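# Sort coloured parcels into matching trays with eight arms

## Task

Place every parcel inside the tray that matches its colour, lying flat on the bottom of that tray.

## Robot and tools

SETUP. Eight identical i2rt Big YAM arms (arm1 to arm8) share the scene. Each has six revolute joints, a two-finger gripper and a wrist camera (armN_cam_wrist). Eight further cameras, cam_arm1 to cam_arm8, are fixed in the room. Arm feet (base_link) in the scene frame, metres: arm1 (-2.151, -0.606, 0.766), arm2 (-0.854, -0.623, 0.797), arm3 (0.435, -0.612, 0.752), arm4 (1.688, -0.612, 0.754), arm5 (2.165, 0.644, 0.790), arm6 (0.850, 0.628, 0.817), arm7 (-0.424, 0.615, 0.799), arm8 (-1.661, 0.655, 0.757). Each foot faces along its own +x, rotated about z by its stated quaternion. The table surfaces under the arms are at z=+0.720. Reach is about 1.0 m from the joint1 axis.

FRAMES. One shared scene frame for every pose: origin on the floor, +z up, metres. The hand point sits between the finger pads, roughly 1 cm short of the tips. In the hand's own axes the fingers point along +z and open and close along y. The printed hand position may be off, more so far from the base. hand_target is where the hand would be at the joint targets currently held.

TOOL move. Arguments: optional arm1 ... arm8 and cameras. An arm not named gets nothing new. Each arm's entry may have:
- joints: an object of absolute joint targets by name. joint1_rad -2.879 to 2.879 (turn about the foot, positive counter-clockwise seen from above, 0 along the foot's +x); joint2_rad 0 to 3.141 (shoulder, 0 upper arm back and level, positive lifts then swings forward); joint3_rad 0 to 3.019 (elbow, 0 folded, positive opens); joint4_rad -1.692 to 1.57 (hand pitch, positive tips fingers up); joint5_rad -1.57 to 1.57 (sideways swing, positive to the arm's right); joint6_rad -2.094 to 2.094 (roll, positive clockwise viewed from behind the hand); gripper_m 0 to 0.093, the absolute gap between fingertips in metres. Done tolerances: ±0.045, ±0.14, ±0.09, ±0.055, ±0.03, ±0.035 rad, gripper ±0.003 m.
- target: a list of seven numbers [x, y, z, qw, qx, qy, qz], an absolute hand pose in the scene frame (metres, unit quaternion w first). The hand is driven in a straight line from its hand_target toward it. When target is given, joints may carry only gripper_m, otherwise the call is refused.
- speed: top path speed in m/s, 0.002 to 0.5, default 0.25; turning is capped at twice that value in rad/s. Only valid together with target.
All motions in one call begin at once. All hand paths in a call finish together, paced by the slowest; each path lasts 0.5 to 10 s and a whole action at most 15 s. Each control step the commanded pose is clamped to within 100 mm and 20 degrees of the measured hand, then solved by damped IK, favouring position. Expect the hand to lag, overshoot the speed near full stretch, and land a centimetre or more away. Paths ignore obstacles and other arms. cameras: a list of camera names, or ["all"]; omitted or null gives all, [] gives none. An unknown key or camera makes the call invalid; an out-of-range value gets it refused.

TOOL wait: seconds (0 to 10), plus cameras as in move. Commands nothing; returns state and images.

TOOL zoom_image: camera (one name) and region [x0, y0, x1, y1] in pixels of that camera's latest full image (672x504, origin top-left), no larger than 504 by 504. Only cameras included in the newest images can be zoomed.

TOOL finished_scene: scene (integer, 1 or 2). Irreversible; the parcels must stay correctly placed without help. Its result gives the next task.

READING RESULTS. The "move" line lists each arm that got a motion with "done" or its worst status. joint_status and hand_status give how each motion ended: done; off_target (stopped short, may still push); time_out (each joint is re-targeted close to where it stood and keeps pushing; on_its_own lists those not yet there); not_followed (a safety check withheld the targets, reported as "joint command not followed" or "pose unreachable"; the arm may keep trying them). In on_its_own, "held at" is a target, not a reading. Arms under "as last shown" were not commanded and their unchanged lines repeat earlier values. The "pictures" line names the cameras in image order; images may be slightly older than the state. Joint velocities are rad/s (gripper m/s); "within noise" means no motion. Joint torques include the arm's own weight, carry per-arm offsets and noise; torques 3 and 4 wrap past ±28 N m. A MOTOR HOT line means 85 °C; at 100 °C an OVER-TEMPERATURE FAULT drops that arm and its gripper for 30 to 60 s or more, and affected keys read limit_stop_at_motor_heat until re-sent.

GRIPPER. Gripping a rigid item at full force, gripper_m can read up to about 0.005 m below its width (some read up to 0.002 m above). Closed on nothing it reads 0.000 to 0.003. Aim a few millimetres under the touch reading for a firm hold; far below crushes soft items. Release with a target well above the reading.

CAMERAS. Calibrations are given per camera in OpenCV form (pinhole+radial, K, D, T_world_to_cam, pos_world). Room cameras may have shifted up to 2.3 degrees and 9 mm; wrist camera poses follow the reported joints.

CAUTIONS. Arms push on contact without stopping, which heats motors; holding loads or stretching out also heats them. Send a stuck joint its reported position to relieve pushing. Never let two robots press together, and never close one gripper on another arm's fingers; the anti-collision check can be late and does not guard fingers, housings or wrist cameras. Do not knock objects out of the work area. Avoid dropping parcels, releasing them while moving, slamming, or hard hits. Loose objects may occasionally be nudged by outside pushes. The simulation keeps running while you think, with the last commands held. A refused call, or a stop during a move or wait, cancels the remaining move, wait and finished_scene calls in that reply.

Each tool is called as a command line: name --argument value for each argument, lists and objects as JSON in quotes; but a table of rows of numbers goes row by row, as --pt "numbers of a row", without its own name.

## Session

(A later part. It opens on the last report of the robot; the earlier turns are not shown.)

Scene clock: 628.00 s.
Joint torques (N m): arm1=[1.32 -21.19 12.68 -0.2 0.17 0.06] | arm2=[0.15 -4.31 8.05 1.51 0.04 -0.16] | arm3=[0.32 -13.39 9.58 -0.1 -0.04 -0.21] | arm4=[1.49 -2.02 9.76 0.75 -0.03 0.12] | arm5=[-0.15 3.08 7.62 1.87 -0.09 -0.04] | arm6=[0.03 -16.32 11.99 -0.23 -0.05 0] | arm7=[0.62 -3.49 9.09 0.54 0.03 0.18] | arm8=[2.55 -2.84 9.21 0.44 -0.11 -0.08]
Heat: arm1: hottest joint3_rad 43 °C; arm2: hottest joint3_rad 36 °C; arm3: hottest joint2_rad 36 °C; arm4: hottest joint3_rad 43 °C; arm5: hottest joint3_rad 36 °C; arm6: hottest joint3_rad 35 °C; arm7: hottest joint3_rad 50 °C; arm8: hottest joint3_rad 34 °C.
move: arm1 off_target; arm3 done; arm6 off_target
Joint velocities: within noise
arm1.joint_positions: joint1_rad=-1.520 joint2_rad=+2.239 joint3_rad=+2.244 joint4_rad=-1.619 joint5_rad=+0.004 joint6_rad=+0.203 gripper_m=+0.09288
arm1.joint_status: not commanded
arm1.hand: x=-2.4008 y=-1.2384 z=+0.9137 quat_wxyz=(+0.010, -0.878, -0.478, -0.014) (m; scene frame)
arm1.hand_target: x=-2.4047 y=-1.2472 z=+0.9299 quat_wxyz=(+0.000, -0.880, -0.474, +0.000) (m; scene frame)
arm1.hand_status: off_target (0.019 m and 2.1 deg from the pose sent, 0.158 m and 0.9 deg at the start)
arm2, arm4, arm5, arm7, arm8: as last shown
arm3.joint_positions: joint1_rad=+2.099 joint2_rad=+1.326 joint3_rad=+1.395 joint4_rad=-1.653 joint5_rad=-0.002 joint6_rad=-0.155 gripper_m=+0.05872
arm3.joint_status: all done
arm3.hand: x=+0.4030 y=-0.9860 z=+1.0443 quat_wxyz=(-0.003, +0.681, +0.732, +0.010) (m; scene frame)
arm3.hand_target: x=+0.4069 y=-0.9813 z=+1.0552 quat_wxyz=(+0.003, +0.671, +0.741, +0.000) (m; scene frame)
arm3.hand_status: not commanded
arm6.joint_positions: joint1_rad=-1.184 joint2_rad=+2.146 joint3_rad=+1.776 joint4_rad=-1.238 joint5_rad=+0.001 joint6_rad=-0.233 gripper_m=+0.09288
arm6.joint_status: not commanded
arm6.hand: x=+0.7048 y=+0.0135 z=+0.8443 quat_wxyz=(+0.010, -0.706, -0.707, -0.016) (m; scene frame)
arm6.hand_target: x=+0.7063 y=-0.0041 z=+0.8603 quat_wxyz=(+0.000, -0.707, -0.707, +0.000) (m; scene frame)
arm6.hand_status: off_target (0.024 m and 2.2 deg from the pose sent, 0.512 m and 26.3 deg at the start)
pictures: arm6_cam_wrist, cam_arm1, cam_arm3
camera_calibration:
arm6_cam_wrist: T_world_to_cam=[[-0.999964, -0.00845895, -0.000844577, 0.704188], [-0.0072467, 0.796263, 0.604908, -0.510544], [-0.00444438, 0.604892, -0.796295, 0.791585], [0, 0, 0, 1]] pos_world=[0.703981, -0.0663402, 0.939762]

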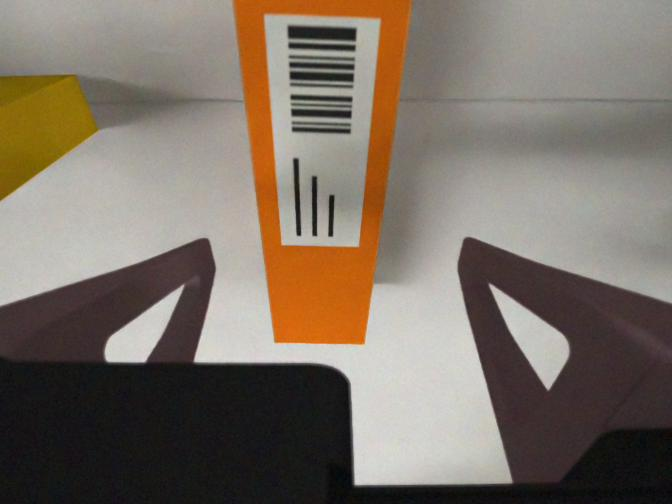

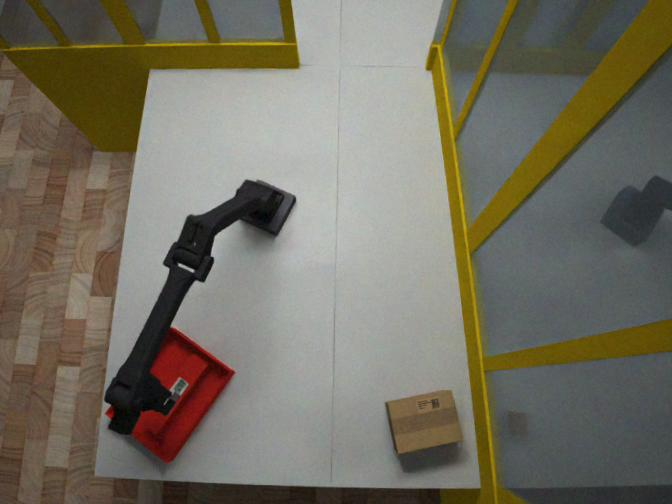

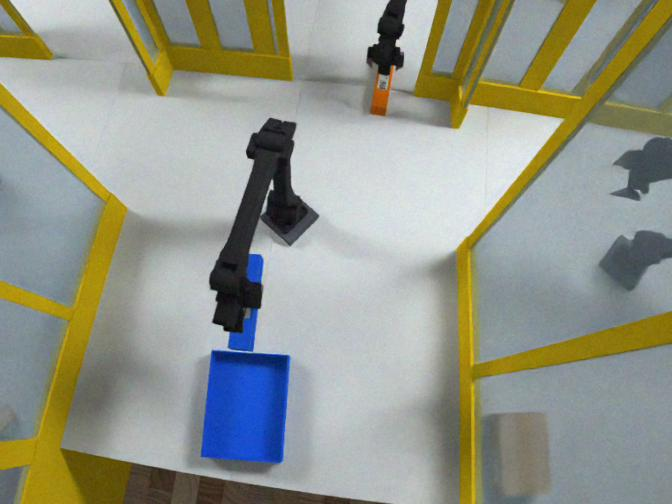

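move --arm3 '{"target":[0.389,-1.285,0.88,0,0.669,0.743,0],"speed":0.3}' --arm6 '{"target":[0.7115,-0.005,0.754,0,0.7071,0.7071,0],"speed":0.15}' --arm1 '{"joints":{"joint2_rad":0.9,"joint3_rad":1.3,"joint4_rad":-1.5}}' --cameras '["cam_arm3"]'

move --arm6 '{"joints":{"gripper_m":0.03}}' --arm3 '{"target":[0.389,-1.285,0.80,0,0.669,0.743,0],"speed":0.15}' --cameras '["cam_arm1"]'

move --arm6 '{"target":[0.708,0.02,0.92,0,0.7071,0.7071,0],"speed":0.3}' --cameras '["cam_arm3"]'

move --arm6 '{"joints":{"joint2_rad":1.3,"joint3_rad":1.4,"joint4_rad":-1.66}}' --cameras '[]'

move --arm6 '{"joints":{"joint1_rad":0.234,"joint5_rad":0,"joint6_rad":-0.39}}' --cameras '["arm6_cam_wrist"]'

Scene clock: 651.17 s.
Joint torques (N m): arm1=[1.55 -2.2 7.97 1.4 0.18 0.06] | arm2=[0.15 -4.31 8.03 1.51 0.04 -0.16] | arm3=[0.32 -23.94 14.26 -0.2 0.02 -0.21] | arm4=[1.49 -2.02 9.77 0.75 -0.03 0.12] | arm5=[-0.21 3.6 7.39 1.84 -0.05 -0.04] | arm6=[0.26 -16.56 7.49 0.57 -0.03 0] | arm7=[0.5 -3.31 9.07 0.49 0.05 0.19] | arm8=[2.37 -2.78 9.26 0.39 -0.1 -0.08]
Heat: arm1: hottest joint3_rad 45 °C; arm2: hottest joint3_rad 36 °C; arm3: hottest joint2_rad 35 °C; arm4: hottest joint3_rad 43 °C; arm5: hottest joint3_rad 36 °C; arm6: hottest joint3_rad 36 °C; arm7: hottest joint3_rad 48 °C; arm8: hottest joint3_rad 34 °C.
move: arm1 done; arm3 off_target; arm6 done
Joint velocities: within noise
arm1.joint_positions: joint1_rad=-1.520 joint2_rad=+0.900 joint3_rad=+1.310 joint4_rad=-1.509 joint5_rad=+0.004 joint6_rad=+0.203 gripper_m=+0.09288
arm1.joint_status: all done
arm1.hand: x=-2.2636 y=-0.8825 z=+1.1713 quat_wxyz=(-0.154, -0.854, -0.463, +0.181) (m; scene frame)
arm1.hand_target: x=-2.2644 y=-0.8836 z=+1.1675 quat_wxyz=(-0.154, -0.856, -0.459, +0.181) (m; scene frame)
arm1.hand_status: not commanded
arm2, arm4, arm5, arm7, arm8: as last shown
arm3.joint_positions: joint1_rad=+2.104 joint2_rad=+2.165 joint3_rad=+2.032 joint4_rad=-1.479 joint5_rad=+0.001 joint6_rad=-0.155 gripper_m=+0.05872
arm3.joint_status: not commanded
arm3.hand: x=+0.3831 y=-1.2689 z=+0.8574 quat_wxyz=(-0.013, +0.679, +0.734, +0.020) (m; scene frame)
arm3.hand_target: x=+0.3891 y=-1.2836 z=+0.8800 quat_wxyz=(+0.000, +0.669, +0.743, +0.000) (m; scene frame)
arm3.hand_status: off_target (0.028 m and 3.1 deg from the pose sent, 0.342 m and 2.2 deg at the start)
arm6.joint_positions: joint1_rad=-1.179 joint2_rad=+2.265 joint3_rad=+1.741 joint4_rad=-1.054 joint5_rad=+0.001 joint6_rad=-0.224 gripper_m=+0.09288
arm6.joint_status: not commanded
arm6.hand: x=+0.7049 y=-0.0001 z=+0.7582 quat_wxyz=(+0.003, -0.708, -0.706, -0.003) (m; scene frame)
arm6.hand_target: x=+0.7116 y=-0.0049 z=+0.7542 quat_wxyz=(+0.000, -0.707, -0.707, +0.000) (m; scene frame)
arm6.hand_status: done (0.009 m and 0.5 deg from the pose sent, 0.093 m and 2.2 deg at the start)
pictures: cam_arm3

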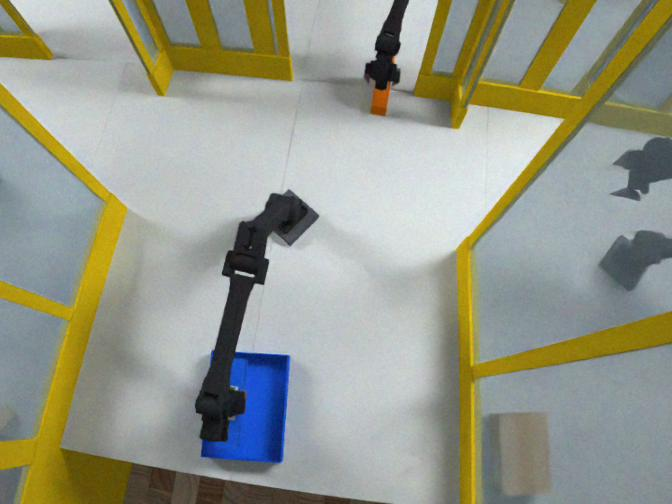

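Scene clock: 652.40 s.
Joint torques (N m): arm1=[1.44 -2.43 7.95 1.36 0.16 0.06] | arm2=[0.15 -4.31 8.03 1.51 0.04 -0.16] | arm3=[0.38 -24.94 9.63 0.57 0.02 -0.21] | arm4=[1.49 -2.02 9.76 0.76 -0.03 0.12] | arm5=[-0.21 3.08 7.43 1.85 -0.1 -0.04] | arm6=[0.21 -16.5 7.49 0.57 -0.02 -0.02] | arm7=[0.5 -3.37 9.1 0.47 0.04 0.18] | arm8=[2.26 -2.67 9.26 0.35 -0.12 -0.07]
Heat: arm1: hottest joint3_rad 45 °C; arm2: hottest joint3_rad 36 °C; arm3: hottest joint2_rad 35 °C; arm4: hottest joint3_rad 43 °C; arm5: hottest joint3_rad 36 °C; arm6: hottest joint3_rad 36 °C; arm7: hottest joint3_rad 48 °C; arm8: hottest joint3_rad 34 °C.
move: arm3 off_target; arm6 off_target
Joint velocities: within noise
arm1, arm2, arm4, arm7, arm8: as last shown
arm3.joint_positions: joint1_rad=+2.104 joint2_rad=+2.217 joint3_rad=+1.953 joint4_rad=-1.327 joint5_rad=+0.001 joint6_rad=-0.155 gripper_m=+0.05872
arm3.joint_status: not commanded
arm3.hand: x=+0.3828 y=-1.2778 z=+0.7940 quat_wxyz=(-0.007, +0.679, +0.734, +0.012) (m; scene frame)
arm3.hand_target: x=+0.3890 y=-1.2848 z=+0.8000 quat_wxyz=(+0.000, +0.669, +0.743, +0.000) (m; scene frame)
arm3.hand_status: off_target (0.011 m and 2.2 deg from the pose sent, 0.060 m and 3.1 deg at the start)
arm5.joint_positions: joint1_rad=+0.653 joint2_rad=+0.625 joint3_rad=+1.427 joint4_rad=-1.371 joint5_rad=+0.119 joint6_rad=-0.097 gripper_m=+0.09397
arm5.joint_status: not commanded
arm5.hand: x=+1.9455 y=+0.5737 z=+1.3386 quat_wxyz=(+0.016, +0.858, +0.186, -0.479) (m; scene frame)
arm5.hand_target: x=+1.9481 y=+0.5731 z=+1.3512 quat_wxyz=(+0.020, +0.850, +0.186, -0.492) (m; scene frame)
arm5.hand_status: not commanded
arm6.joint_positions: joint1_rad=-1.179 joint2_rad=+2.265 joint3_rad=+1.741 joint4_rad=-1.054 joint5_rad=+0.000 joint6_rad=-0.222 gripper_m=+0.05968
arm6.joint_status: gripper_m off_target (ended at +0.05971, target +0.03000)
arm6.hand: x=+0.7052 y=-0.0003 z=+0.7582 quat_wxyz=(+0.002, -0.708, -0.706, -0.003) (m; scene frame)
arm6.hand_target: x=+0.7115 y=-0.0049 z=+0.7542 quat_wxyz=(+0.000, -0.707, -0.707, +0.000) (m; scene frame)
arm6.hand_status: not commanded
pictures: cam_arm1

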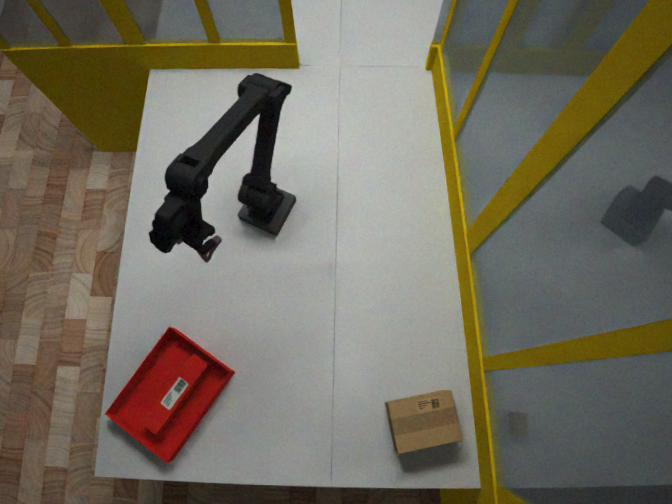

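Scene clock: 653.80 s.
Joint torques (N m): arm1=[1.44 -2.14 7.9 1.44 0.16 0.05] | arm2=[0.15 -4.25 8.03 1.51 0.04 -0.16] | arm3=[0.38 -24.53 9.54 0.55 0.02 -0.22] | arm4=[1.49 -2.02 9.76 0.76 -0.03 0.12] | arm5=[-0.32 3.19 7.27 1.94 -0.11 -0.05] | arm6=[-0.85 -16.62 11.81 -0.25 -0.01 -0.15] | arm7=[0.56 -3.37 9.13 0.55 0.04 0.17] | arm8=[2.37 -2.67 9.25 0.38 -0.12 -0.08]
Heat: arm1: hottest joint3_rad 45 °C; arm2: hottest joint3_rad 36 °C; arm3: hottest joint2_rad 35 °C; arm4: hottest joint3_rad 43 °C; arm5: hottest joint3_rad 36 °C; arm6: hottest joint3_rad 36 °C; arm7: hottest joint3_rad 48 °C; arm8: hottest joint3_rad 34 °C.
move: arm6 off_target
Joint velocities: within noise
arm1, arm2, arm3, arm4, arm5, arm7, arm8: as last shown
arm6.joint_positions: joint1_rad=-1.179 joint2_rad=+2.045 joint3_rad=+1.751 joint4_rad=-1.324 joint5_rad=+0.000 joint6_rad=-0.222 gripper_m=+0.05968
arm6.joint_status: not commanded
arm6.hand: x=+0.7133 y=+0.0347 z=+0.8971 quat_wxyz=(+0.013, -0.708, -0.706, -0.020) (m; scene frame)
arm6.hand_target: x=+0.7082 y=+0.0210 z=+0.9202 quat_wxyz=(+0.000, -0.707, -0.707, +0.000) (m; scene frame)
arm6.hand_status: off_target (0.028 m and 2.7 deg from the pose sent, 0.163 m and 0.5 deg at the start; pose on its path clipped on 1 of 42 steps)
pictures: cam_arm3

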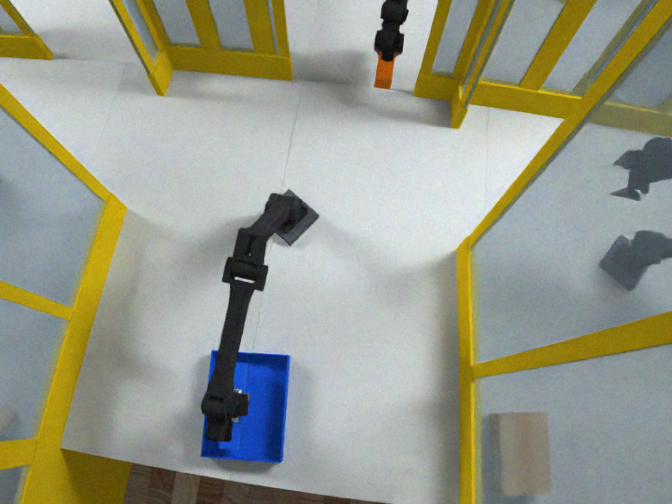

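Scene clock: 655.37 s.
Joint torques (N m): arm1=[1.44 -2.43 7.91 1.42 0.19 0.05] | arm2=[0.15 -4.31 8.05 1.51 0.04 -0.16] | arm3=[0.32 -24.64 9.52 0.55 0.02 -0.21] | arm4=[1.49 -2.08 9.77 0.76 -0.03 0.12] | arm5=[-0.15 3.14 7.36 1.84 -0.09 -0.04] | arm6=[-0.85 -6.42 8.94 -0.05 0 -0.15] | arm7=[0.38 -3.37 9.03 0.5 0.05 0.17] | arm8=[2.67 -2.67 9.28 0.38 -0.11 -0.09]
Heat: arm1: hottest joint3_rad 44 °C; arm2: hottest joint3_rad 36 °C; arm3: hottest joint2_rad 35 °C; arm4: hottest joint3_rad 43 °C; arm5: hottest joint3_rad 36 °C; arm6: hottest joint3_rad 36 °C; arm7: hottest joint3_rad 48 °C; arm8: hottest joint3_rad 34 °C.
move: arm6 done
Joint velocities: within noise
arm1, arm2, arm3, arm4, arm5, arm8: as last shown
arm6.joint_positions: joint1_rad=-1.179 joint2_rad=+1.296 joint3_rad=+1.394 joint4_rad=-1.653 joint5_rad=+0.000 joint6_rad=-0.222 gripper_m=+0.05968
arm6.joint_status: all done
arm6.hand: x=+0.7674 y=+0.2695 z=+1.1221 quat_wxyz=(-0.004, -0.708, -0.706, +0.007) (m; scene frame)
arm6.hand_target: x=+0.7662 y=+0.2693 z=+1.1230 quat_wxyz=(-0.003, -0.707, -0.707, +0.005) (m; scene frame)
arm6.hand_status: not commanded
arm7.joint_positions: joint1_rad=+2.175 joint2_rad=+0.899 joint3_rad=+1.312 joint4_rad=-1.491 joint5_rad=-0.002 joint6_rad=+0.140 gripper_m=+0.09294
arm7.joint_status: not commanded
arm7.hand: x=-0.4126 y=+0.9188 z=+1.2058 quat_wxyz=(-0.163, +0.623, -0.743, -0.183) (m; scene frame)
arm7.hand_target: x=-0.4150 y=+0.9165 z=+1.1991 quat_wxyz=(-0.155, +0.625, -0.745, -0.176) (m; scene frame)
arm7.hand_status: not commanded
pictures: none
No camera images: "cameras" was empty.

Scene clock: 657.20 s.
Joint torques (N m): arm1=[1.26 -2.37 7.97 1.47 0.17 0.06] | arm2=[0.09 -4.31 8.03 1.51 0.04 -0.16] | arm3=[0.38 -24.59 9.51 0.57 0.01 -0.21] | arm4=[1.44 -2.02 9.76 0.76 -0.03 0.12] | arm5=[-0.03 3.19 7.42 1.88 -0.02 -0.03] | arm6=[-0.09 -7.18 8.98 -0.08 0.04 -0.16] | arm7=[0.38 -3.37 9.07 0.54 0.04 0.17] | arm8=[2.26 -2.96 9.32 0.4 -0.11 -0.06]
Heat: arm1: hottest joint3_rad 44 °C; arm2: hottest joint3_rad 36 °C; arm3: hottest joint2_rad 35 °C; arm4: hottest joint3_rad 43 °C; arm5: hottest joint3_rad 36 °C; arm6: hottest joint3_rad 36 °C; arm7: hottest joint3_rad 47 °C; arm8: hottest joint3_rad 34 °C.
move: arm6 done
Joint velocities: within noise
arm1, arm2, arm4, arm5, arm7, arm8: as last shown
arm3.joint_positions: joint1_rad=+2.104 joint2_rad=+2.217 joint3_rad=+1.953 joint4_rad=-1.327 joint5_rad=+0.002 joint6_rad=-0.155 gripper_m=+0.05872
arm3.joint_status: not commanded
arm3.hand: x=+0.3827 y=-1.2778 z=+0.7940 quat_wxyz=(-0.007, +0.679, +0.734, +0.011) (m; scene frame)
arm3.hand_target: x=+0.3889 y=-1.2847 z=+0.8000 quat_wxyz=(+0.000, +0.669, +0.743, +0.000) (m; scene frame)
arm3.hand_status: not commanded
arm6.joint_positions: joint1_rad=+0.227 joint2_rad=+1.303 joint3_rad=+1.394 joint4_rad=-1.653 joint5_rad=-0.001 joint6_rad=-0.383 gripper_m=+0.05972
arm6.joint_status: all done
arm6.hand: x=+1.1919 y=+0.4873 z=+1.1196 quat_wxyz=(-0.004, -0.004, -1.000, +0.001) (m; scene frame)
arm6.hand_target: x=+1.1921 y=+0.4898 z=+1.1228 quat_wxyz=(-0.005, +0.003, -1.000, +0.002) (m; scene frame)
arm6.hand_status: not commanded
pictures: arm6_cam_wrist
camera_calibration:
arm6_cam_wrist: T_world_to_cam=[[-0.00117716, -0.999956, 0.00925995, 0.476872], [-0.822556, 0.00623422, 0.56865, 0.346535], [-0.568683, -0.00694743, -0.822527, 1.72645], [0, 0, 0, 1]] pos_world=[1.26741, 0.486685, 1.21858]

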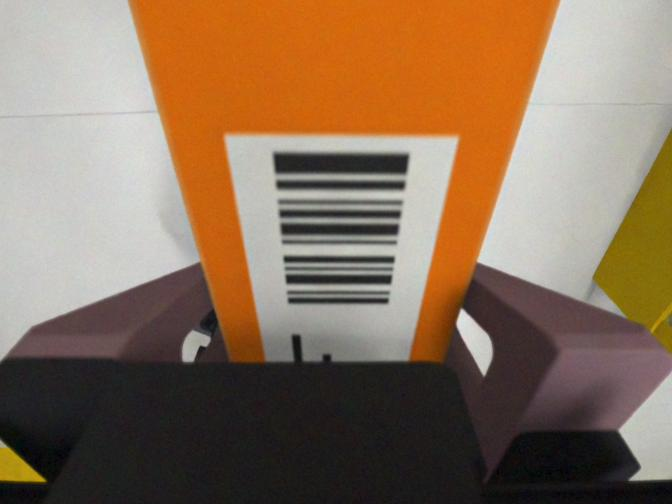

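move --arm3 '{"target":[0.391,-1.288,0.755,0,0.669,0.743,0],"speed":0.12}' --arm6 '{"target":[1.515,0.36,0.83,0,0,1,0],"speed":0.4}' --cameras '[]'

move --arm3 '{"joints":{"gripper_m":0.093}}' --arm6 '{"target":[1.515,0.36,0.762,0,0,1,0],"speed":0.14}' --cameras '[]'

move --arm3 '{"target":[0.386,-1.28,0.92,0,0.669,0.743,0]}' --arm6 '{"joints":{"gripper_m":0.093}}' --cameras '["cam_arm3"]'

move --arm6 '{"target":[1.50,0.36,0.90,0,0,1,0],"speed":0.4}' --cameras '[]'

move --arm6 '{"joints":{"joint2_rad":0.9,"joint3_rad":1.3,"joint4_rad":-1.5}}' --arm5 '{"target":[1.57,0.36,0.88,0,1,0,0],"speed":0.35}' --cameras '["arm5_cam_wrist","cam_arm5"]'

Scene clock: 681.33 s.
Joint torques (N m): arm1=[1.38 -2.32 7.98 1.39 0.19 0.06] | arm2=[0.15 -4.31 8.03 1.51 0.04 -0.16] | arm3=[0.62 -23.71 8.92 0.61 0.02 -0.19] | arm4=[1.49 -2.02 9.77 0.76 -0.03 0.12] | arm5=[-0.21 3.08 7.34 1.73 -0.11 -0.04] | arm6=[-0.03 -18.43 12.72 -0.27 0.02 -0.09] | arm7=[0.44 -3.31 9.11 0.5 0.05 0.17] | arm8=[2.61 -2.78 9.22 0.35 -0.11 -0.08]
Heat: arm1: hottest joint3_rad 40 °C; arm2: hottest joint3_rad 36 °C; arm3: hottest joint2_rad 36 °C; arm4: hottest joint3_rad 44 °C; arm5: hottest joint3_rad 37 °C; arm6: hottest joint3_rad 36 °C; arm7: hottest joint3_rad 46 °C; arm8: hottest joint3_rad 34 °C.
move: arm3 done; arm6 off_target
Joint velocities: within noise
arm1, arm5, arm7: as last shown
arm2.joint_positions: joint1_rad=-1.437 joint2_rad=+0.902 joint3_rad=+1.303 joint4_rad=-1.506 joint5_rad=-0.001 joint6_rad=-0.516 gripper_m=+0.09292
arm2.joint_status: not commanded
arm2.hand: x=-0.7018 y=-0.3621 z=+1.1970 quat_wxyz=(-0.223, +0.684, -0.692, -0.061) (m; scene frame)
arm2.hand_target: x=-0.7009 y=-0.3619 z=+1.1965 quat_wxyz=(-0.226, +0.687, -0.688, -0.059) (m; scene frame)
arm2.hand_status: not commanded
arm3.joint_positions: joint1_rad=+2.105 joint2_rad=+2.253 joint3_rad=+1.922 joint4_rad=-1.243 joint5_rad=+0.002 joint6_rad=-0.155 gripper_m=+0.05872
arm3.joint_status: not commanded
arm3.hand: x=+0.3829 y=-1.2838 z=+0.7593 quat_wxyz=(-0.001, +0.679, +0.734, +0.004) (m; scene frame)
arm3.hand_target: x=+0.3911 y=-1.2878 z=+0.7550 quat_wxyz=(+0.000, +0.669, +0.743, +0.000) (m; scene frame)
arm3.hand_status: done (0.010 m and 1.6 deg from the pose sent, 0.041 m and 2.2 deg at the start)
arm4.joint_positions: joint1_rad=+1.899 joint2_rad=+0.897 joint3_rad=+1.307 joint4_rad=-1.491 joint5_rad=+0.011 joint6_rad=-0.283 gripper_m=+0.09290
arm4.joint_status: not commanded
arm4.hand: x=+1.4013 y=-0.5180 z=+1.1600 quat_wxyz=(-0.069, +0.969, -0.007, -0.236) (m; scene frame)
arm4.hand_target: x=+1.4016 y=-0.5229 z=+1.1551 quat_wxyz=(-0.064, +0.971, -0.003, -0.228) (m; scene frame)
arm4.hand_status: not commanded
arm6.joint_positions: joint1_rad=+0.227 joint2_rad=+2.373 joint3_rad=+2.101 joint4_rad=-1.339 joint5_rad=-0.001 joint6_rad=-0.383 gripper_m=+0.05972
arm6.joint_status: not commanded
arm6.hand: x=+1.4968 y=+0.3616 z=+0.8138 quat_wxyz=(+0.018, -0.004, -1.000, -0.008) (m; scene frame)
arm6.hand_target: x=+1.5140 y=+0.3604 z=+0.8304 quat_wxyz=(-0.001, +0.000, -1.000, +0.000) (m; scene frame)
arm6.hand_status: off_target (0.024 m and 2.3 deg from the pose sent, 0.452 m and 0.7 deg at the start)
arm8.joint_positions: joint1_rad=+0.392 joint2_rad=+0.900 joint3_rad=+1.305 joint4_rad=-1.493 joint5_rad=+0.001 joint6_rad=-0.203 gripper_m=+0.09292
arm8.joint_status: not commanded
arm8.hand: x=-1.7263 y=+0.3579 z=+1.1597 quat_wxyz=(-0.130, -0.690, -0.683, +0.201) (m; scene frame)
arm8.hand_target: x=-1.7241 y=+0.3593 z=+1.1567 quat_wxyz=(-0.128, -0.688, -0.688, +0.196) (m; scene frame)
arm8.hand_status: not commanded
pictures: none
No camera images: "cameras" was empty.

Scene clock: 682.60 s.
Joint torques (N m): arm1=[1.14 -2.2 7.98 1.39 0.18 0.07] | arm2=[0.15 -4.25 8.03 1.51 0.04 -0.16] | arm3=[0.56 -23.71 8.92 0.58 0.02 -0.19] | arm4=[1.49 -2.08 9.76 0.75 -0.03 0.12] | arm5=[-0.5 3.19 7.43 1.84 -0.06 -0.05] | arm6=[-0.03 -19.19 8.34 0.47 0.03 -0.1] | arm7=[0.44 -3.49 9.13 0.51 0.05 0.19] | arm8=[2.43 -2.84 9.32 0.34 -0.11 -0.09]
Heat: arm1: hottest joint3_rad 40 °C; arm2: hottest joint3_rad 36 °C; arm3: hottest joint2_rad 37 °C; arm4: hottest joint3_rad 44 °C; arm5: hottest joint3_rad 37 °C; arm6: hottest joint3_rad 35 °C; arm7: hottest joint3_rad 46 °C; arm8: hottest joint3_rad 34 °C.
move: arm3 done; arm6 done
Joint velocities: within noise
arm1, arm2, arm4, arm5, arm7, arm8: as last shown
arm3.joint_positions: joint1_rad=+2.105 joint2_rad=+2.253 joint3_rad=+1.922 joint4_rad=-1.243 joint5_rad=+0.002 joint6_rad=-0.155 gripper_m=+0.09297
arm3.joint_status: all done
arm3.hand: x=+0.3829 y=-1.2838 z=+0.7593 quat_wxyz=(-0.001, +0.679, +0.734, +0.004) (m; scene frame)
arm3.hand_target: x=+0.3911 y=-1.2878 z=+0.7550 quat_wxyz=(+0.000, +0.669, +0.743, +0.000) (m; scene frame)
arm3.hand_status: not commanded
arm6.joint_positions: joint1_rad=+0.227 joint2_rad=+2.449 joint3_rad=+2.101 joint4_rad=-1.237 joint5_rad=-0.001 joint6_rad=-0.383 gripper_m=+0.05972
arm6.joint_status: not commanded
arm6.hand: x=+1.5087 y=+0.3567 z=+0.7611 quat_wxyz=(+0.006, -0.004, -1.000, -0.003) (m; scene frame)
arm6.hand_target: x=+1.5149 y=+0.3600 z=+0.7620 quat_wxyz=(+0.000, +0.000, -1.000, +0.000) (m; scene frame)
arm6.hand_status: done (0.007 m and 0.9 deg from the pose sent, 0.055 m and 2.3 deg at the start)
pictures: none
No camera images: "cameras" was empty.

Scene clock: 684.27 s.
Joint torques (N m): arm1=[1.26 -2.26 7.91 1.43 0.2 0.07] | arm2=[0.15 -4.31 8.05 1.51 0.04 -0.16] | arm3=[0.03 -23.65 14.16 -0.25 0.01 -0.22] | arm4=[1.44 -2.02 9.76 0.75 -0.03 0.12] | arm5=[-0.56 2.78 7.34 1.8 -0.09 -0.07] | arm6=[-0.09 -19.25 8.36 0.47 0.03 -0.1] | arm7=[0.62 -3.43 9.11 0.49 0.05 0.17] | arm8=[2.32 -2.84 9.24 0.4 -0.11 -0.07]
Heat: arm1: hottest joint3_rad 40 °C; arm2: hottest joint3_rad 36 °C; arm3: hottest joint2_rad 37 °C; arm4: hottest joint3_rad 44 °C; arm5: hottest joint3_rad 37 °C; arm6: hottest joint3_rad 35 °C; arm7: hottest joint3_rad 46 °C; arm8: hottest joint3_rad 34 °C.
move: arm3 off_target; arm6 done
Joint velocities: within noise
arm1, arm2, arm4, arm5, arm7, arm8: as last shown
arm3.joint_positions: joint1_rad=+2.105 joint2_rad=+2.143 joint3_rad=+2.102 joint4_rad=-1.569 joint5_rad=+0.002 joint6_rad=-0.158 gripper_m=+0.09297
arm3.joint_status: not commanded
arm3.hand: x=+0.3835 y=-1.2667 z=+0.8981 quat_wxyz=(-0.013, +0.677, +0.735, +0.019) (m; scene frame)
arm3.hand_target: x=+0.3862 y=-1.2787 z=+0.9200 quat_wxyz=(+0.000, +0.669, +0.743, -0.001) (m; scene frame)
arm3.hand_status: off_target (0.026 m and 2.9 deg from the pose sent, 0.161 m and 1.6 deg at the start; pose on its path clipped on 10 of 50 steps)
arm6.joint_positions: joint1_rad=+0.227 joint2_rad=+2.449 joint3_rad=+2.101 joint4_rad=-1.237 joint5_rad=-0.001 joint6_rad=-0.383 gripper_m=+0.09288
arm6.joint_status: all done
arm6.hand: x=+1.5087 y=+0.3567 z=+0.7611 quat_wxyz=(+0.006, -0.004, -1.000, -0.003) (m; scene frame)
arm6.hand_target: x=+1.5149 y=+0.3600 z=+0.7620 quat_wxyz=(+0.000, +0.000, -1.000, +0.000) (m; scene frame)
arm6.hand_status: not commanded
pictures: cam_arm3

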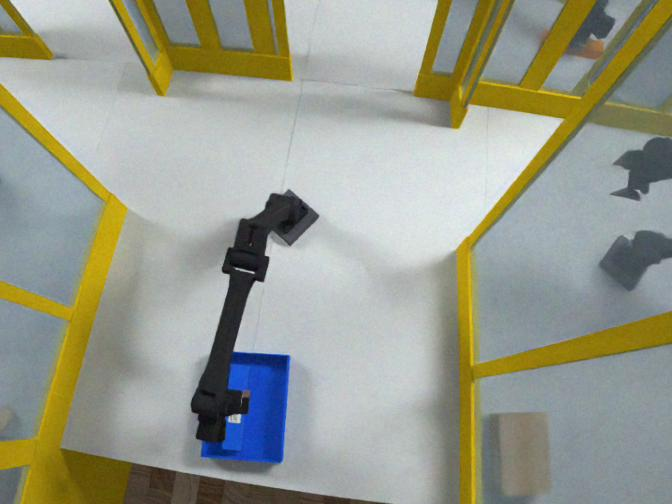

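Scene clock: 685.60 s.
Joint torques (N m): arm1=[1.08 -2.2 7.95 1.43 0.17 0.06] | arm2=[0.15 -4.31 8.05 1.51 0.04 -0.16] | arm3=[0.09 -23.65 14.17 -0.34 0.01 -0.22] | arm4=[1.49 -2.02 9.77 0.76 -0.03 0.12] | arm5=[0.03 2.2 7.27 1.88 -0.09 -0.05] | arm6=[-0.67 -19.02 12.16 -0.24 0.04 -0.17] | arm7=[0.44 -3.31 9.11 0.51 0.05 0.19] | arm8=[2.43 -2.84 9.31 0.42 -0.11 -0.07]
Heat: arm1: hottest joint3_rad 40 °C; arm2: hottest joint3_rad 36 °C; arm3: hottest joint2_rad 37 °C; arm4: hottest joint3_rad 44 °C; arm5: hottest joint3_rad 37 °C; arm6: hottest joint3_rad 36 °C; arm7: hottest joint3_rad 46 °C; arm8: hottest joint3_rad 34 °C.
move: arm6 off_target
Joint velocities: within noise
arm1.joint_positions: joint1_rad=-1.520 joint2_rad=+0.900 joint3_rad=+1.310 joint4_rad=-1.509 joint5_rad=+0.004 joint6_rad=+0.203 gripper_m=+0.09288
arm1.joint_status: not commanded
arm1.hand: x=-2.2636 y=-0.8825 z=+1.1713 quat_wxyz=(-0.154, -0.854, -0.463, +0.181) (m; scene frame)
arm1.hand_target: x=-2.2644 y=-0.8836 z=+1.1675 quat_wxyz=(-0.154, -0.856, -0.459, +0.181) (m; scene frame)
arm1.hand_status: not commanded
arm2, arm4, arm5, arm7, arm8: as last shown
arm3.joint_positions: joint1_rad=+2.105 joint2_rad=+2.143 joint3_rad=+2.102 joint4_rad=-1.569 joint5_rad=+0.002 joint6_rad=-0.159 gripper_m=+0.09297
arm3.joint_status: not commanded
arm3.hand: x=+0.3835 y=-1.2667 z=+0.8983 quat_wxyz=(-0.013, +0.677, +0.735, +0.019) (m; scene frame)
arm3.hand_target: x=+0.3862 y=-1.2788 z=+0.9201 quat_wxyz=(+0.000, +0.669, +0.743, -0.001) (m; scene frame)
arm3.hand_status: not commanded
arm6.joint_positions: joint1_rad=+0.227 joint2_rad=+2.295 joint3_rad=+2.130 joint4_rad=-1.450 joint5_rad=-0.001 joint6_rad=-0.383 gripper_m=+0.09288
arm6.joint_status: not commanded
arm6.hand: x=+1.4877 y=+0.3654 z=+0.8777 quat_wxyz=(+0.020, -0.004, -1.000, -0.009) (m; scene frame)
arm6.hand_target: x=+1.4991 y=+0.3603 z=+0.9002 quat_wxyz=(+0.000, +0.000, -1.000, +0.000) (m; scene frame)
arm6.hand_status: off_target (0.026 m and 2.6 deg from the pose sent, 0.139 m and 0.9 deg at the start; pose on its path clipped on 6 of 40 steps)
pictures: none
No camera images: "cameras" was empty.

Scene clock: 688.60 s.
Joint torques (N m): arm1=[1.44 -2.14 7.92 1.39 0.2 0.07] | arm2=[0.09 -4.31 8.03 1.51 0.04 -0.16] | arm3=[0.03 -23.65 14.16 -0.32 0 -0.22] | arm4=[1.49 -2.02 9.77 0.75 -0.03 0.12] | arm5=[-1.08 -19.31 9.37 -0.01 -0.2 0.07] | arm6=[-0.62 -2.26 8.9 0.69 0.04 -0.16] | arm7=[0.44 -3.55 9.05 0.49 0.04 0.18] | arm8=[2.14 -2.73 9.28 0.34 -0.11 -0.06]
Heat: arm1: hottest joint3_rad 40 °C; arm2: hottest joint3_rad 36 °C; arm3: hottest joint2_rad 36 °C; arm4: hottest joint3_rad 44 °C; arm5: hottest joint3_rad 37 °C; arm6: hottest joint3_rad 36 °C; arm7: hottest joint3_rad 46 °C; arm8: hottest joint3_rad 34 °C.
move: arm5 off_target; arm6 done
Joint velocities: within noise
arm1, arm2, arm3, arm4, arm7, arm8: as last shown
arm5.joint_positions: joint1_rad=+0.712 joint2_rad=+2.144 joint3_rad=+1.888 joint4_rad=-1.357 joint5_rad=-0.002 joint6_rad=+0.434 gripper_m=+0.09397
arm5.joint_status: not commanded
arm5.hand: x=+1.5852 y=+0.3631 z=+0.8563 quat_wxyz=(-0.011, +1.000, +0.008, +0.021) (m; scene frame)
arm5.hand_target: x=+1.5710 y=+0.3605 z=+0.8802 quat_wxyz=(+0.000, +1.000, +0.000, +0.000) (m; scene frame)
arm5.hand_status: off_target (0.028 m and 2.9 deg from the pose sent, 0.630 m and 61.9 deg at the start)
arm6.joint_positions: joint1_rad=+0.227 joint2_rad=+0.904 joint3_rad=+1.297 joint4_rad=-1.494 joint5_rad=-0.001 joint6_rad=-0.383 gripper_m=+0.09288
arm6.joint_status: all done
arm6.hand: x=+1.1325 y=+0.5118 z=+1.2140 quat_wxyz=(-0.215, -0.004, -0.973, +0.087) (m; scene frame)
arm6.hand_target: x=+1.1304 y=+0.5124 z=+1.2158 quat_wxyz=(-0.215, +0.000, -0.973, +0.089) (m; scene frame)
arm6.hand_status: not commanded
pictures: arm5_cam_wrist, cam_arm5
camera_calibration:
arm5_cam_wrist: T_world_to_cam=[[-0.00636296, 0.9996, 0.0275552, -0.375364], [0.796775, -0.0115827, 0.604165, -1.76851], [0.604242, 0.0257996, -0.796383, -0.161162], [0, 0, 0, 1]] pos_world=[1.5041, 0.358888, 0.950467]

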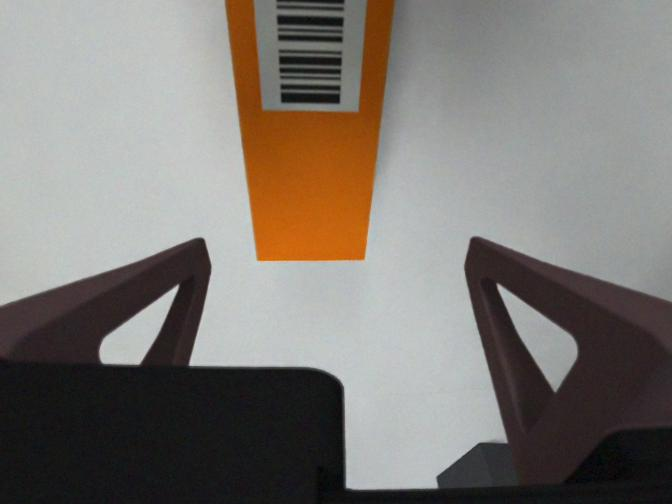

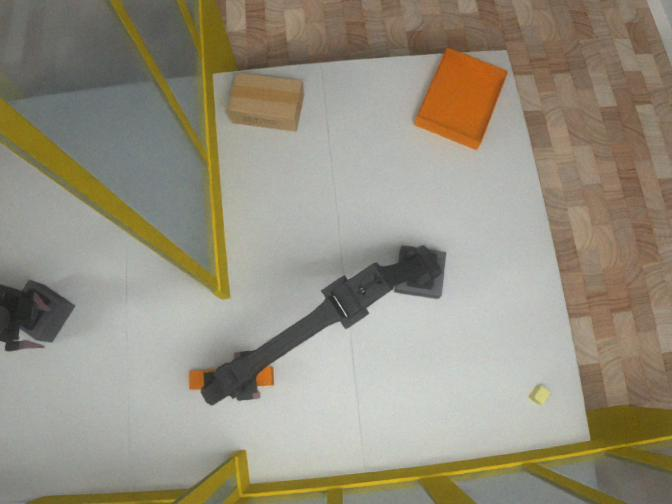

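move --arm5 '{"target":[1.505,0.351,0.752,0,1,0,0],"speed":0.2}' --cameras '[]'

move --arm5 '{"joints":{"gripper_m":0.03}}' --cameras '[]'

move --arm5 '{"target":[1.54,0.36,0.92,0,1,0,0],"speed":0.35}' --cameras '[]'

move --arm5 '{"joints":{"joint2_rad":1.3,"joint3_rad":1.4,"joint4_rad":-1.66,"joint5_rad":0}}' --cameras '[]'

move --arm5 '{"joints":{"joint1_rad":-1.68,"joint6_rad":0.15}}' --cameras '[]'

move --arm5 '{"target":[2.415,1.285,0.86,0,-0.5,0.866,0],"speed":0.35}' --cameras '["cam_arm5"]'

Scene clock: 707.03 s.
Joint torques (N m): arm1=[1.49 -2.32 7.92 1.37 0.18 0.08] | arm2=[0.15 -4.31 8.05 1.51 0.04 -0.16] | arm3=[0.09 -23.77 14.17 -0.32 0 -0.21] | arm4=[1.49 -2.02 9.76 0.76 -0.03 0.12] | arm5=[-1.2 -19.49 9.22 0.25 -0.05 -0.14] | arm6=[-0.62 -2.26 8.9 0.68 0.04 -0.15] | arm7=[0.5 -3.49 9.09 0.53 0.06 0.18] | arm8=[2.14 -2.61 9.32 0.31 -0.1 -0.08]
Heat: arm1: hottest joint3_rad 38 °C; arm2: hottest joint3_rad 36 °C; arm3: hottest joint3_rad 37 °C; arm4: hottest joint3_rad 44 °C; arm5: hottest joint3_rad 40 °C; arm6: hottest joint3_rad 36 °C; arm7: hottest joint3_rad 45 °C; arm8: hottest joint3_rad 34 °C.
move: arm5 off_target
Joint velocities: within noise
arm1, arm2, arm3, arm4, arm6, arm7, arm8: as last shown
arm5.joint_positions: joint1_rad=+0.679 joint2_rad=+2.418 joint3_rad=+2.100 joint4_rad=-1.267 joint5_rad=-0.005 joint6_rad=+0.428 gripper_m=+0.09396
arm5.joint_status: not commanded
arm5.hand: x=+1.5162 y=+0.3560 z=+0.7510 quat_wxyz=(-0.004, +1.000, -0.005, +0.009) (m; scene frame)
arm5.hand_target: x=+1.5054 y=+0.3512 z=+0.7521 quat_wxyz=(+0.000, +1.000, +0.000, +0.000) (m; scene frame)
arm5.hand_status: off_target (0.012 m and 1.3 deg from the pose sent, 0.132 m and 2.9 deg at the start)
pictures: none
No camera images: "cameras" was empty.

Scene clock: 707.67 s.
Joint torques (N m): arm1=[1.32 -2.32 7.97 1.43 0.17 0.07] | arm2=[0.15 -4.31 8.05 1.51 0.04 -0.16] | arm3=[0.15 -23.71 14.17 -0.32 0 -0.22] | arm4=[1.49 -2.02 9.77 0.76 -0.03 0.12] | arm5=[-0.79 -20.25 8.99 0.13 0.03 -0.11] | arm6=[-0.62 -2.26 8.88 0.65 0.04 -0.15] | arm7=[0.38 -3.49 9.1 0.5 0.04 0.18] | arm8=[2.32 -2.78 9.33 0.34 -0.13 -0.08]
Heat: arm1: hottest joint3_rad 38 °C; arm2: hottest joint3_rad 36 °C; arm3: hottest joint3_rad 37 °C; arm4: hottest joint3_rad 44 °C; arm5: hottest joint3_rad 40 °C; arm6: hottest joint3_rad 36 °C; arm7: hottest joint3_rad 45 °C; arm8: hottest joint3_rad 34 °C.
move: arm5 off_target
Joint velocities: within noise
arm1, arm2, arm3, arm4, arm6, arm8: as last shown
arm5.joint_positions: joint1_rad=+0.679 joint2_rad=+2.420 joint3_rad=+2.101 joint4_rad=-1.267 joint5_rad=-0.006 joint6_rad=+0.427 gripper_m=+0.05860
arm5.joint_status: gripper_m off_target (ended at +0.05863, target +0.03000)
arm5.hand: x=+1.5163 y=+0.3553 z=+0.7504 quat_wxyz=(-0.003, +1.000, -0.005, +0.010) (m; scene frame)
arm5.hand_target: x=+1.5054 y=+0.3512 z=+0.7521 quat_wxyz=(+0.000, +1.000, +0.000, +0.000) (m; scene frame)
arm5.hand_status: not commanded
arm7.joint_positions: joint1_rad=+2.175 joint2_rad=+0.899 joint3_rad=+1.312 joint4_rad=-1.491 joint5_rad=-0.002 joint6_rad=+0.140 gripper_m=+0.09294
arm7.joint_status: not commanded
arm7.hand: x=-0.4126 y=+0.9188 z=+1.2058 quat_wxyz=(-0.163, +0.623, -0.743, -0.183) (m; scene frame)
arm7.hand_target: x=-0.4150 y=+0.9165 z=+1.1991 quat_wxyz=(-0.155, +0.625, -0.745, -0.176) (m; scene frame)
arm7.hand_status: not commanded
pictures: none
No camera images: "cameras" was empty.

Scene clock: 709.10 s.
Joint torques (N m): arm1=[1.49 -2.2 7.94 1.35 0.17 0.06] | arm2=[0.09 -4.31 8.05 1.51 0.04 -0.16] | arm3=[0.09 -23.77 14.19 -0.32 0 -0.22] | arm4=[1.49 -2.02 9.76 0.75 -0.03 0.12] | arm5=[-0.38 -20.31 9.48 0.03 -0.04 -0.05] | arm6=[-0.62 -2.26 8.9 0.66 0.04 -0.15] | arm7=[0.5 -3.49 9.03 0.5 0.04 0.19] | arm8=[2.49 -2.73 9.26 0.4 -0.11 -0.07]
Heat: arm1: hottest joint3_rad 38 °C; arm2: hottest joint3_rad 36 °C; arm3: hottest joint3_rad 37 °C; arm4: hottest joint3_rad 44 °C; arm5: hottest joint3_rad 40 °C; arm6: hottest joint3_rad 36 °C; arm7: hottest joint3_rad 45 °C; arm8: hottest joint3_rad 34 °C.
move: arm5 off_target
Joint velocities: within noise
arm1, arm2, arm3, arm4, arm6, arm7, arm8: as last shown
arm5.joint_positions: joint1_rad=+0.679 joint2_rad=+2.207 joint3_rad=+2.126 joint4_rad=-1.515 joint5_rad=-0.005 joint6_rad=+0.427 gripper_m=+0.05860
arm5.joint_status: not commanded
arm5.hand: x=+1.5469 y=+0.3684 z=+0.9040 quat_wxyz=(-0.006, +1.000, -0.005, +0.015) (m; scene frame)
arm5.hand_target: x=+1.5406 y=+0.3604 z=+0.9200 quat_wxyz=(+0.000, +1.000, +0.000, +0.000) (m; scene frame)
arm5.hand_status: off_target (0.019 m and 1.9 deg from the pose sent, 0.171 m and 1.3 deg at the start; pose on its path clipped on 8 of 43 steps)
pictures: none
No camera images: "cameras" was empty.

Scene clock: 710.77 s.
Joint torques (N m): arm1=[1.38 -2.55 7.98 1.44 0.16 0.06] | arm2=[0.15 -4.31 8.03 1.51 0.04 -0.16] | arm3=[0.09 -23.71 14.17 -0.31 0 -0.22] | arm4=[1.49 -2.02 9.77 0.76 -0.04 0.12] | arm5=[-0.38 -7 7.38 -0.01 0.03 -0.1] | arm6=[-0.56 -2.32 8.87 0.68 0.04 -0.15] | arm7=[0.26 -3.19 9.09 0.53 0.05 0.17] | arm8=[2.55 -2.67 9.26 0.36 -0.12 -0.07]
Heat: arm1: hottest joint3_rad 38 °C; arm2: hottest joint3_rad 36 °C; arm3: hottest joint3_rad 37 °C; arm4: hottest joint3_rad 44 °C; arm5: hottest joint3_rad 40 °C; arm6: hottest joint3_rad 36 °C; arm7: hottest joint3_rad 45 °C; arm8: hottest joint3_rad 34 °C.
move: arm5 done
Joint velocities: within noise
arm1, arm3, arm6, arm7: as last shown
arm2.joint_positions: joint1_rad=-1.437 joint2_rad=+0.902 joint3_rad=+1.303 joint4_rad=-1.506 joint5_rad=-0.001 joint6_rad=-0.516 gripper_m=+0.09292
arm2.joint_status: not commanded
arm2.hand: x=-0.7018 y=-0.3621 z=+1.1970 quat_wxyz=(-0.223, +0.684, -0.692, -0.061) (m; scene frame)
arm2.hand_target: x=-0.7009 y=-0.3619 z=+1.1965 quat_wxyz=(-0.226, +0.687, -0.688, -0.059) (m; scene frame)
arm2.hand_status: not commanded
arm4.joint_positions: joint1_rad=+1.899 joint2_rad=+0.897 joint3_rad=+1.307 joint4_rad=-1.491 joint5_rad=+0.011 joint6_rad=-0.283 gripper_m=+0.09290
arm4.joint_status: not commanded
arm4.hand: x=+1.4013 y=-0.5180 z=+1.1600 quat_wxyz=(-0.069, +0.969, -0.007, -0.236) (m; scene frame)
arm4.hand_target: x=+1.4016 y=-0.5229 z=+1.1551 quat_wxyz=(-0.064, +0.971, -0.003, -0.228) (m; scene frame)
arm4.hand_status: not commanded
arm5.joint_positions: joint1_rad=+0.680 joint2_rad=+1.301 joint3_rad=+1.391 joint4_rad=-1.655 joint5_rad=-0.002 joint6_rad=+0.427 gripper_m=+0.05860
arm5.joint_status: all done
arm5.hand: x=+1.8273 y=+0.4926 z=+1.0900 quat_wxyz=(-0.001, +1.000, -0.004, +0.000) (m; scene frame)
arm5.hand_target: x=+1.8277 y=+0.4904 z=+1.0940 quat_wxyz=(-0.001, +1.000, +0.000, -0.003) (m; scene frame)
arm5.hand_status: not commanded
arm8.joint_positions: joint1_rad=+0.392 joint2_rad=+0.900 joint3_rad=+1.305 joint4_rad=-1.493 joint5_rad=+0.001 joint6_rad=-0.203 gripper_m=+0.09292
arm8.joint_status: not commanded
arm8.hand: x=-1.7263 y=+0.3579 z=+1.1597 quat_wxyz=(-0.130, -0.690, -0.683, +0.201) (m; scene frame)
arm8.hand_target: x=-1.7241 y=+0.3593 z=+1.1567 quat_wxyz=(-0.128, -0.688, -0.688, +0.196) (m; scene frame)
arm8.hand_status: not commanded
pictures: none
No camera images: "cameras" was empty.

Scene clock: 712.97 s.
Joint torques (N m): arm1=[1.55 -2.37 7.88 1.46 0.17 0.09] | arm2=[0.15 -4.25 8.03 1.51 0.04 -0.16] | arm3=[0.15 -23.59 14.19 -0.31 0 -0.22] | arm4=[1.49 -2.02 9.76 0.75 -0.04 0.12] | arm5=[-0.44 -8.82 7.2 0.25 -0.14 -0.16] | arm6=[-0.67 -2.2 8.87 0.66 0.04 -0.15] | arm7=[0.44 -3.55 9.07 0.5 0.05 0.18] | arm8=[2.32 -2.67 9.28 0.29 -0.11 -0.09]
Heat: arm1: hottest joint3_rad 38 °C; arm2: hottest joint3_rad 36 °C; arm3: hottest joint3_rad 37 °C; arm4: hottest joint3_rad 44 °C; arm5: hottest joint3_rad 39 °C; arm6: hottest joint3_rad 36 °C; arm7: hottest joint3_rad 45 °C; arm8: hottest joint3_rad 34 °C.
move: arm5 done
Joint velocities: within noise
arm1, arm2, arm3, arm4, arm6, arm7, arm8: as last shown
arm5.joint_positions: joint1_rad=-1.677 joint2_rad=+1.321 joint3_rad=+1.391 joint4_rad=-1.655 joint5_rad=+0.000 joint6_rad=+0.160 gripper_m=+0.05856
arm5.joint_status: all done
arm5.hand: x=+2.2975 y=+0.9887 z=+1.0879 quat_wxyz=(+0.003, +0.498, -0.867, +0.003) (m; scene frame)
arm5.hand_target: x=+2.2974 y=+0.9857 z=+1.0988 quat_wxyz=(-0.007, +0.501, -0.865, -0.005) (m; scene frame)
arm5.hand_status: not commanded
pictures: none
No camera images: "cameras" was empty.

Scene clock: 715.27 s.
Joint torques (N m): arm1=[1.38 -2.02 7.99 1.37 0.18 0.06] | arm2=[0.15 -4.31 8.03 1.51 0.04 -0.16] | arm3=[0.15 -23.71 14.19 -0.31 0.01 -0.22] | arm4=[1.49 -2.08 9.76 0.75 -0.03 0.12] | arm5=[-1.08 -21.36 9.85 0.02 -0.16 -0.1] | arm6=[-0.62 -2.26 8.88 0.65 0.04 -0.15] | arm7=[0.62 -3.37 9.1 0.49 0.05 0.19] | arm8=[2.43 -2.78 9.33 0.35 -0.11 -0.09]
Heat: arm1: hottest joint3_rad 38 °C; arm2: hottest joint3_rad 36 °C; arm3: hottest joint3_rad 38 °C; arm4: hottest joint3_rad 44 °C; arm5: hottest joint3_rad 39 °C; arm6: hottest joint3_rad 36 °C; arm7: hottest joint3_rad 45 °C; arm8: hottest joint3_rad 34 °C.
move: arm5 off_target
Joint velocities: within noise
arm1, arm2, arm3, arm4, arm6, arm7, arm8: as last shown
arm5.joint_positions: joint1_rad=-1.677 joint2_rad=+2.265 joint3_rad=+2.017 joint4_rad=-1.381 joint5_rad=+0.000 joint6_rad=+0.160 gripper_m=+0.05856
arm5.joint_status: not commanded
arm5.hand: x=+2.4066 y=+1.2711 z=+0.8339 quat_wxyz=(+0.019, +0.498, -0.867, +0.017) (m; scene frame)
arm5.hand_target: x=+2.4147 y=+1.2838 z=+0.8603 quat_wxyz=(-0.001, +0.500, -0.866, +0.000) (m; scene frame)
arm5.hand_status: off_target (0.031 m and 2.9 deg from the pose sent, 0.392 m and 0.5 deg at the start)
pictures: cam_arm5

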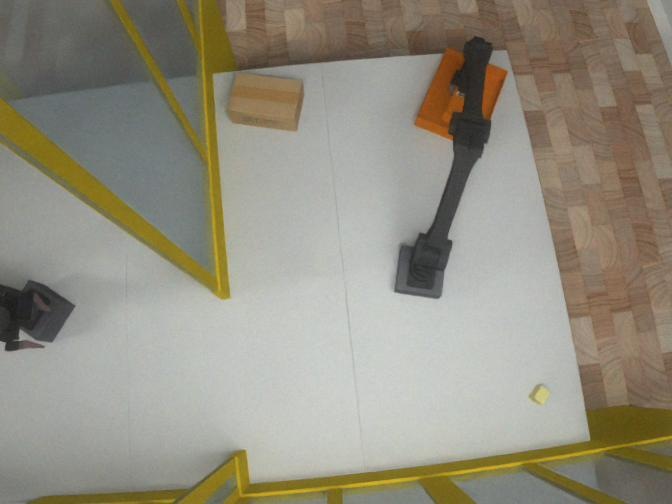

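move --arm5 '{"target":[2.42,1.287,0.757,0,-0.5,0.866,0],"speed":0.15}' --cameras '[]'

move --arm5 '{"joints":{"gripper_m":0.093}}' --cameras '[]'

move --arm5 '{"target":[2.41,1.27,0.90,0,-0.5,0.866,0],"speed":0.35}' --cameras '["cam_arm5"]'

finished_scene --scene 1

Scene clock: 722.67 s.
Joint torques (N m): arm1=[1.2 -1.96 7.87 1.32 0.17 0.03] | arm2=[0.15 -4.31 8.03 1.51 0.04 -0.16] | arm3=[0.03 -23.77 14.19 -0.29 0 -0.21] | arm4=[1.49 -2.02 9.76 0.76 -0.03 0.12] | arm5=[-1.44 -20.89 6.9 0.79 -0.17 -0.13] | arm6=[-0.62 -2.32 8.88 0.66 0.04 -0.16] | arm7=[0.38 -3.37 9.09 0.47 0.05 0.17] | arm8=[2.08 -2.78 9.28 0.42 -0.1 -0.06]
Heat: arm1: hottest joint3_rad 38 °C; arm2: hottest joint3_rad 36 °C; arm3: hottest joint3_rad 38 °C; arm4: hottest joint3_rad 44 °C; arm5: hottest joint3_rad 40 °C; arm6: hottest joint3_rad 36 °C; arm7: hottest joint3_rad 45 °C; arm8: hottest joint3_rad 34 °C.
move: arm5 done
Joint velocities: within noise
arm1.joint_positions: joint1_rad=-1.520 joint2_rad=+0.900 joint3_rad=+1.310 joint4_rad=-1.509 joint5_rad=+0.004 joint6_rad=+0.203 gripper_m=+0.09288
arm1.joint_status: not commanded
arm1.hand: x=-2.2636 y=-0.8825 z=+1.1713 quat_wxyz=(-0.154, -0.854, -0.463, +0.181) (m; scene frame)
arm1.hand_target: x=-2.2644 y=-0.8836 z=+1.1675 quat_wxyz=(-0.154, -0.856, -0.459, +0.181) (m; scene frame)
arm1.hand_status: not commanded
arm2, arm4, arm6, arm7, arm8: as last shown
arm3.joint_positions: joint1_rad=+2.105 joint2_rad=+2.143 joint3_rad=+2.102 joint4_rad=-1.569 joint5_rad=+0.002 joint6_rad=-0.159 gripper_m=+0.09297
arm3.joint_status: not commanded
arm3.hand: x=+0.3835 y=-1.2667 z=+0.8983 quat_wxyz=(-0.013, +0.677, +0.735, +0.019) (m; scene frame)
arm3.hand_target: x=+0.3862 y=-1.2788 z=+0.9201 quat_wxyz=(+0.000, +0.669, +0.743, -0.001) (m; scene frame)
arm3.hand_status: not commanded
arm5.joint_positions: joint1_rad=-1.680 joint2_rad=+2.361 joint3_rad=+1.968 joint4_rad=-1.209 joint5_rad=+0.001 joint6_rad=+0.156 gripper_m=+0.05856
arm5.joint_status: not commanded
arm5.hand: x=+2.4128 y=+1.2815 z=+0.7520 quat_wxyz=(+0.009, +0.499, -0.867, +0.008) (m; scene frame)
arm5.hand_target: x=+2.4200 y=+1.2868 z=+0.7573 quat_wxyz=(+0.000, +0.500, -0.866, +0.000) (m; scene frame)
arm5.hand_status: done (0.010 m and 1.4 deg from the pose sent, 0.080 m and 3.0 deg at the start)
pictures: none
No camera images: "cameras" was empty.

Scene clock: 723.40 s.
Joint torques (N m): arm1=[1.2 -2.08 8.05 1.37 0.18 0.07] | arm2=[0.15 -4.31 8.05 1.51 0.04 -0.16] | arm3=[-0.09 -23.65 14.19 -0.29 0.01 -0.21] | arm4=[1.49 -2.02 9.77 0.75 -0.03 0.12] | arm5=[-0.85 -20.01 6.93 0.7 -0.12 -0.14] | arm6=[-0.62 -2.26 8.87 0.66 0.04 -0.15] | arm7=[0.32 -3.43 9.14 0.51 0.04 0.18] | arm8=[2.26 -2.61 9.28 0.32 -0.12 -0.07]
Heat: arm1: hottest joint3_rad 38 °C; arm2: hottest joint3_rad 36 °C; arm3: hottest joint3_rad 38 °C; arm4: hottest joint3_rad 44 °C; arm5: hottest joint3_rad 40 °C; arm6: hottest joint3_rad 36 °C; arm7: hottest joint3_rad 45 °C; arm8: hottest joint3_rad 34 °C.
move: arm5 done
Joint velocities: within noise
arm1, arm2, arm3, arm4, arm7, arm8: as last shown
arm5.joint_positions: joint1_rad=-1.683 joint2_rad=+2.361 joint3_rad=+1.968 joint4_rad=-1.209 joint5_rad=-0.001 joint6_rad=+0.155 gripper_m=+0.09285
arm5.joint_status: all done
arm5.hand: x=+2.4144 y=+1.2810 z=+0.7520 quat_wxyz=(+0.009, +0.498, -0.867, +0.008) (m; scene frame)
arm5.hand_target: x=+2.4199 y=+1.2869 z=+0.7573 quat_wxyz=(+0.000, +0.500, -0.866, +0.000) (m; scene frame)
arm5.hand_status: not commanded
arm6.joint_positions: joint1_rad=+0.227 joint2_rad=+0.904 joint3_rad=+1.297 joint4_rad=-1.494 joint5_rad=-0.001 joint6_rad=-0.383 gripper_m=+0.09288
arm6.joint_status: not commanded
arm6.hand: x=+1.1325 y=+0.5118 z=+1.2140 quat_wxyz=(-0.215, -0.004, -0.973, +0.087) (m; scene frame)
arm6.hand_target: x=+1.1304 y=+0.5124 z=+1.2158 quat_wxyz=(-0.215, +0.000, -0.973, +0.089) (m; scene frame)
arm6.hand_status: not commanded
pictures: none
No camera images: "cameras" was empty.

Scene clock: 724.77 s.
Joint torques (N m): arm1=[1.55 -2.08 7.94 1.51 0.17 0.08] | arm2=[0.15 -4.31 8.05 1.51 0.04 -0.16] | arm3=[-0.03 -23.65 14.19 -0.29 0.01 -0.21] | arm4=[1.49 -2.02 9.77 0.75 -0.03 0.12] | arm5=[-1.32 -18.78 9.26 -0.24 -0.16 -0.11] | arm6=[-0.62 -2.26 8.87 0.66 0.04 -0.15] | arm7=[0.5 -3.31 9.09 0.53 0.05 0.18] | arm8=[2.26 -2.84 9.28 0.44 -0.12 -0.09]
Heat: arm1: hottest joint3_rad 37 °C; arm2: hottest joint3_rad 36 °C; arm3: hottest joint3_rad 38 °C; arm4: hottest joint3_rad 44 °C; arm5: hottest joint3_rad 40 °C; arm6: hottest joint3_rad 36 °C; arm7: hottest joint3_rad 45 °C; arm8: hottest joint3_rad 34 °C.
move: arm5 off_target
Joint velocities: within noise
arm1, arm2, arm3, arm4, arm6, arm7, arm8: as last shown
arm5.joint_positions: joint1_rad=-1.683 joint2_rad=+2.180 joint3_rad=+2.013 joint4_rad=-1.435 joint5_rad=-0.001 joint6_rad=+0.155 gripper_m=+0.09289
arm5.joint_status: not commanded
arm5.hand: x=+2.4064 y=+1.2608 z=+0.8879 quat_wxyz=(+0.010, +0.498, -0.867, +0.008) (m; scene frame)
arm5.hand_target: x=+2.4097 y=+1.2696 z=+0.9002 quat_wxyz=(+0.000, +0.500, -0.866, +0.000) (m; scene frame)
arm5.hand_status: off_target (0.016 m and 1.4 deg from the pose sent, 0.149 m and 1.4 deg at the start; pose on its path clipped on 5 of 41 steps)
pictures: cam_arm5

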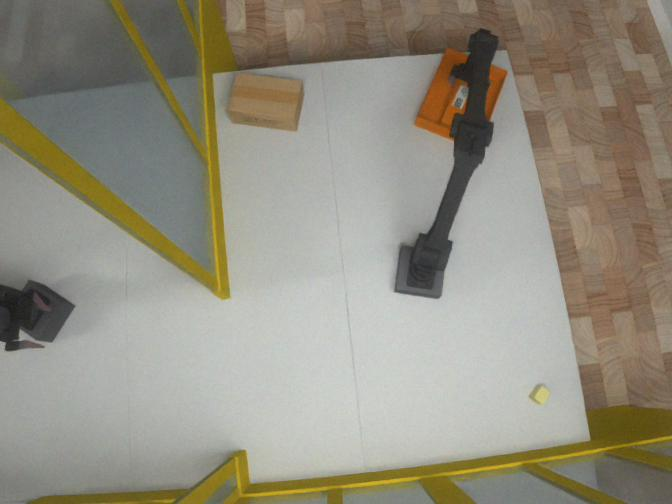

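The scene is finished: the task was done.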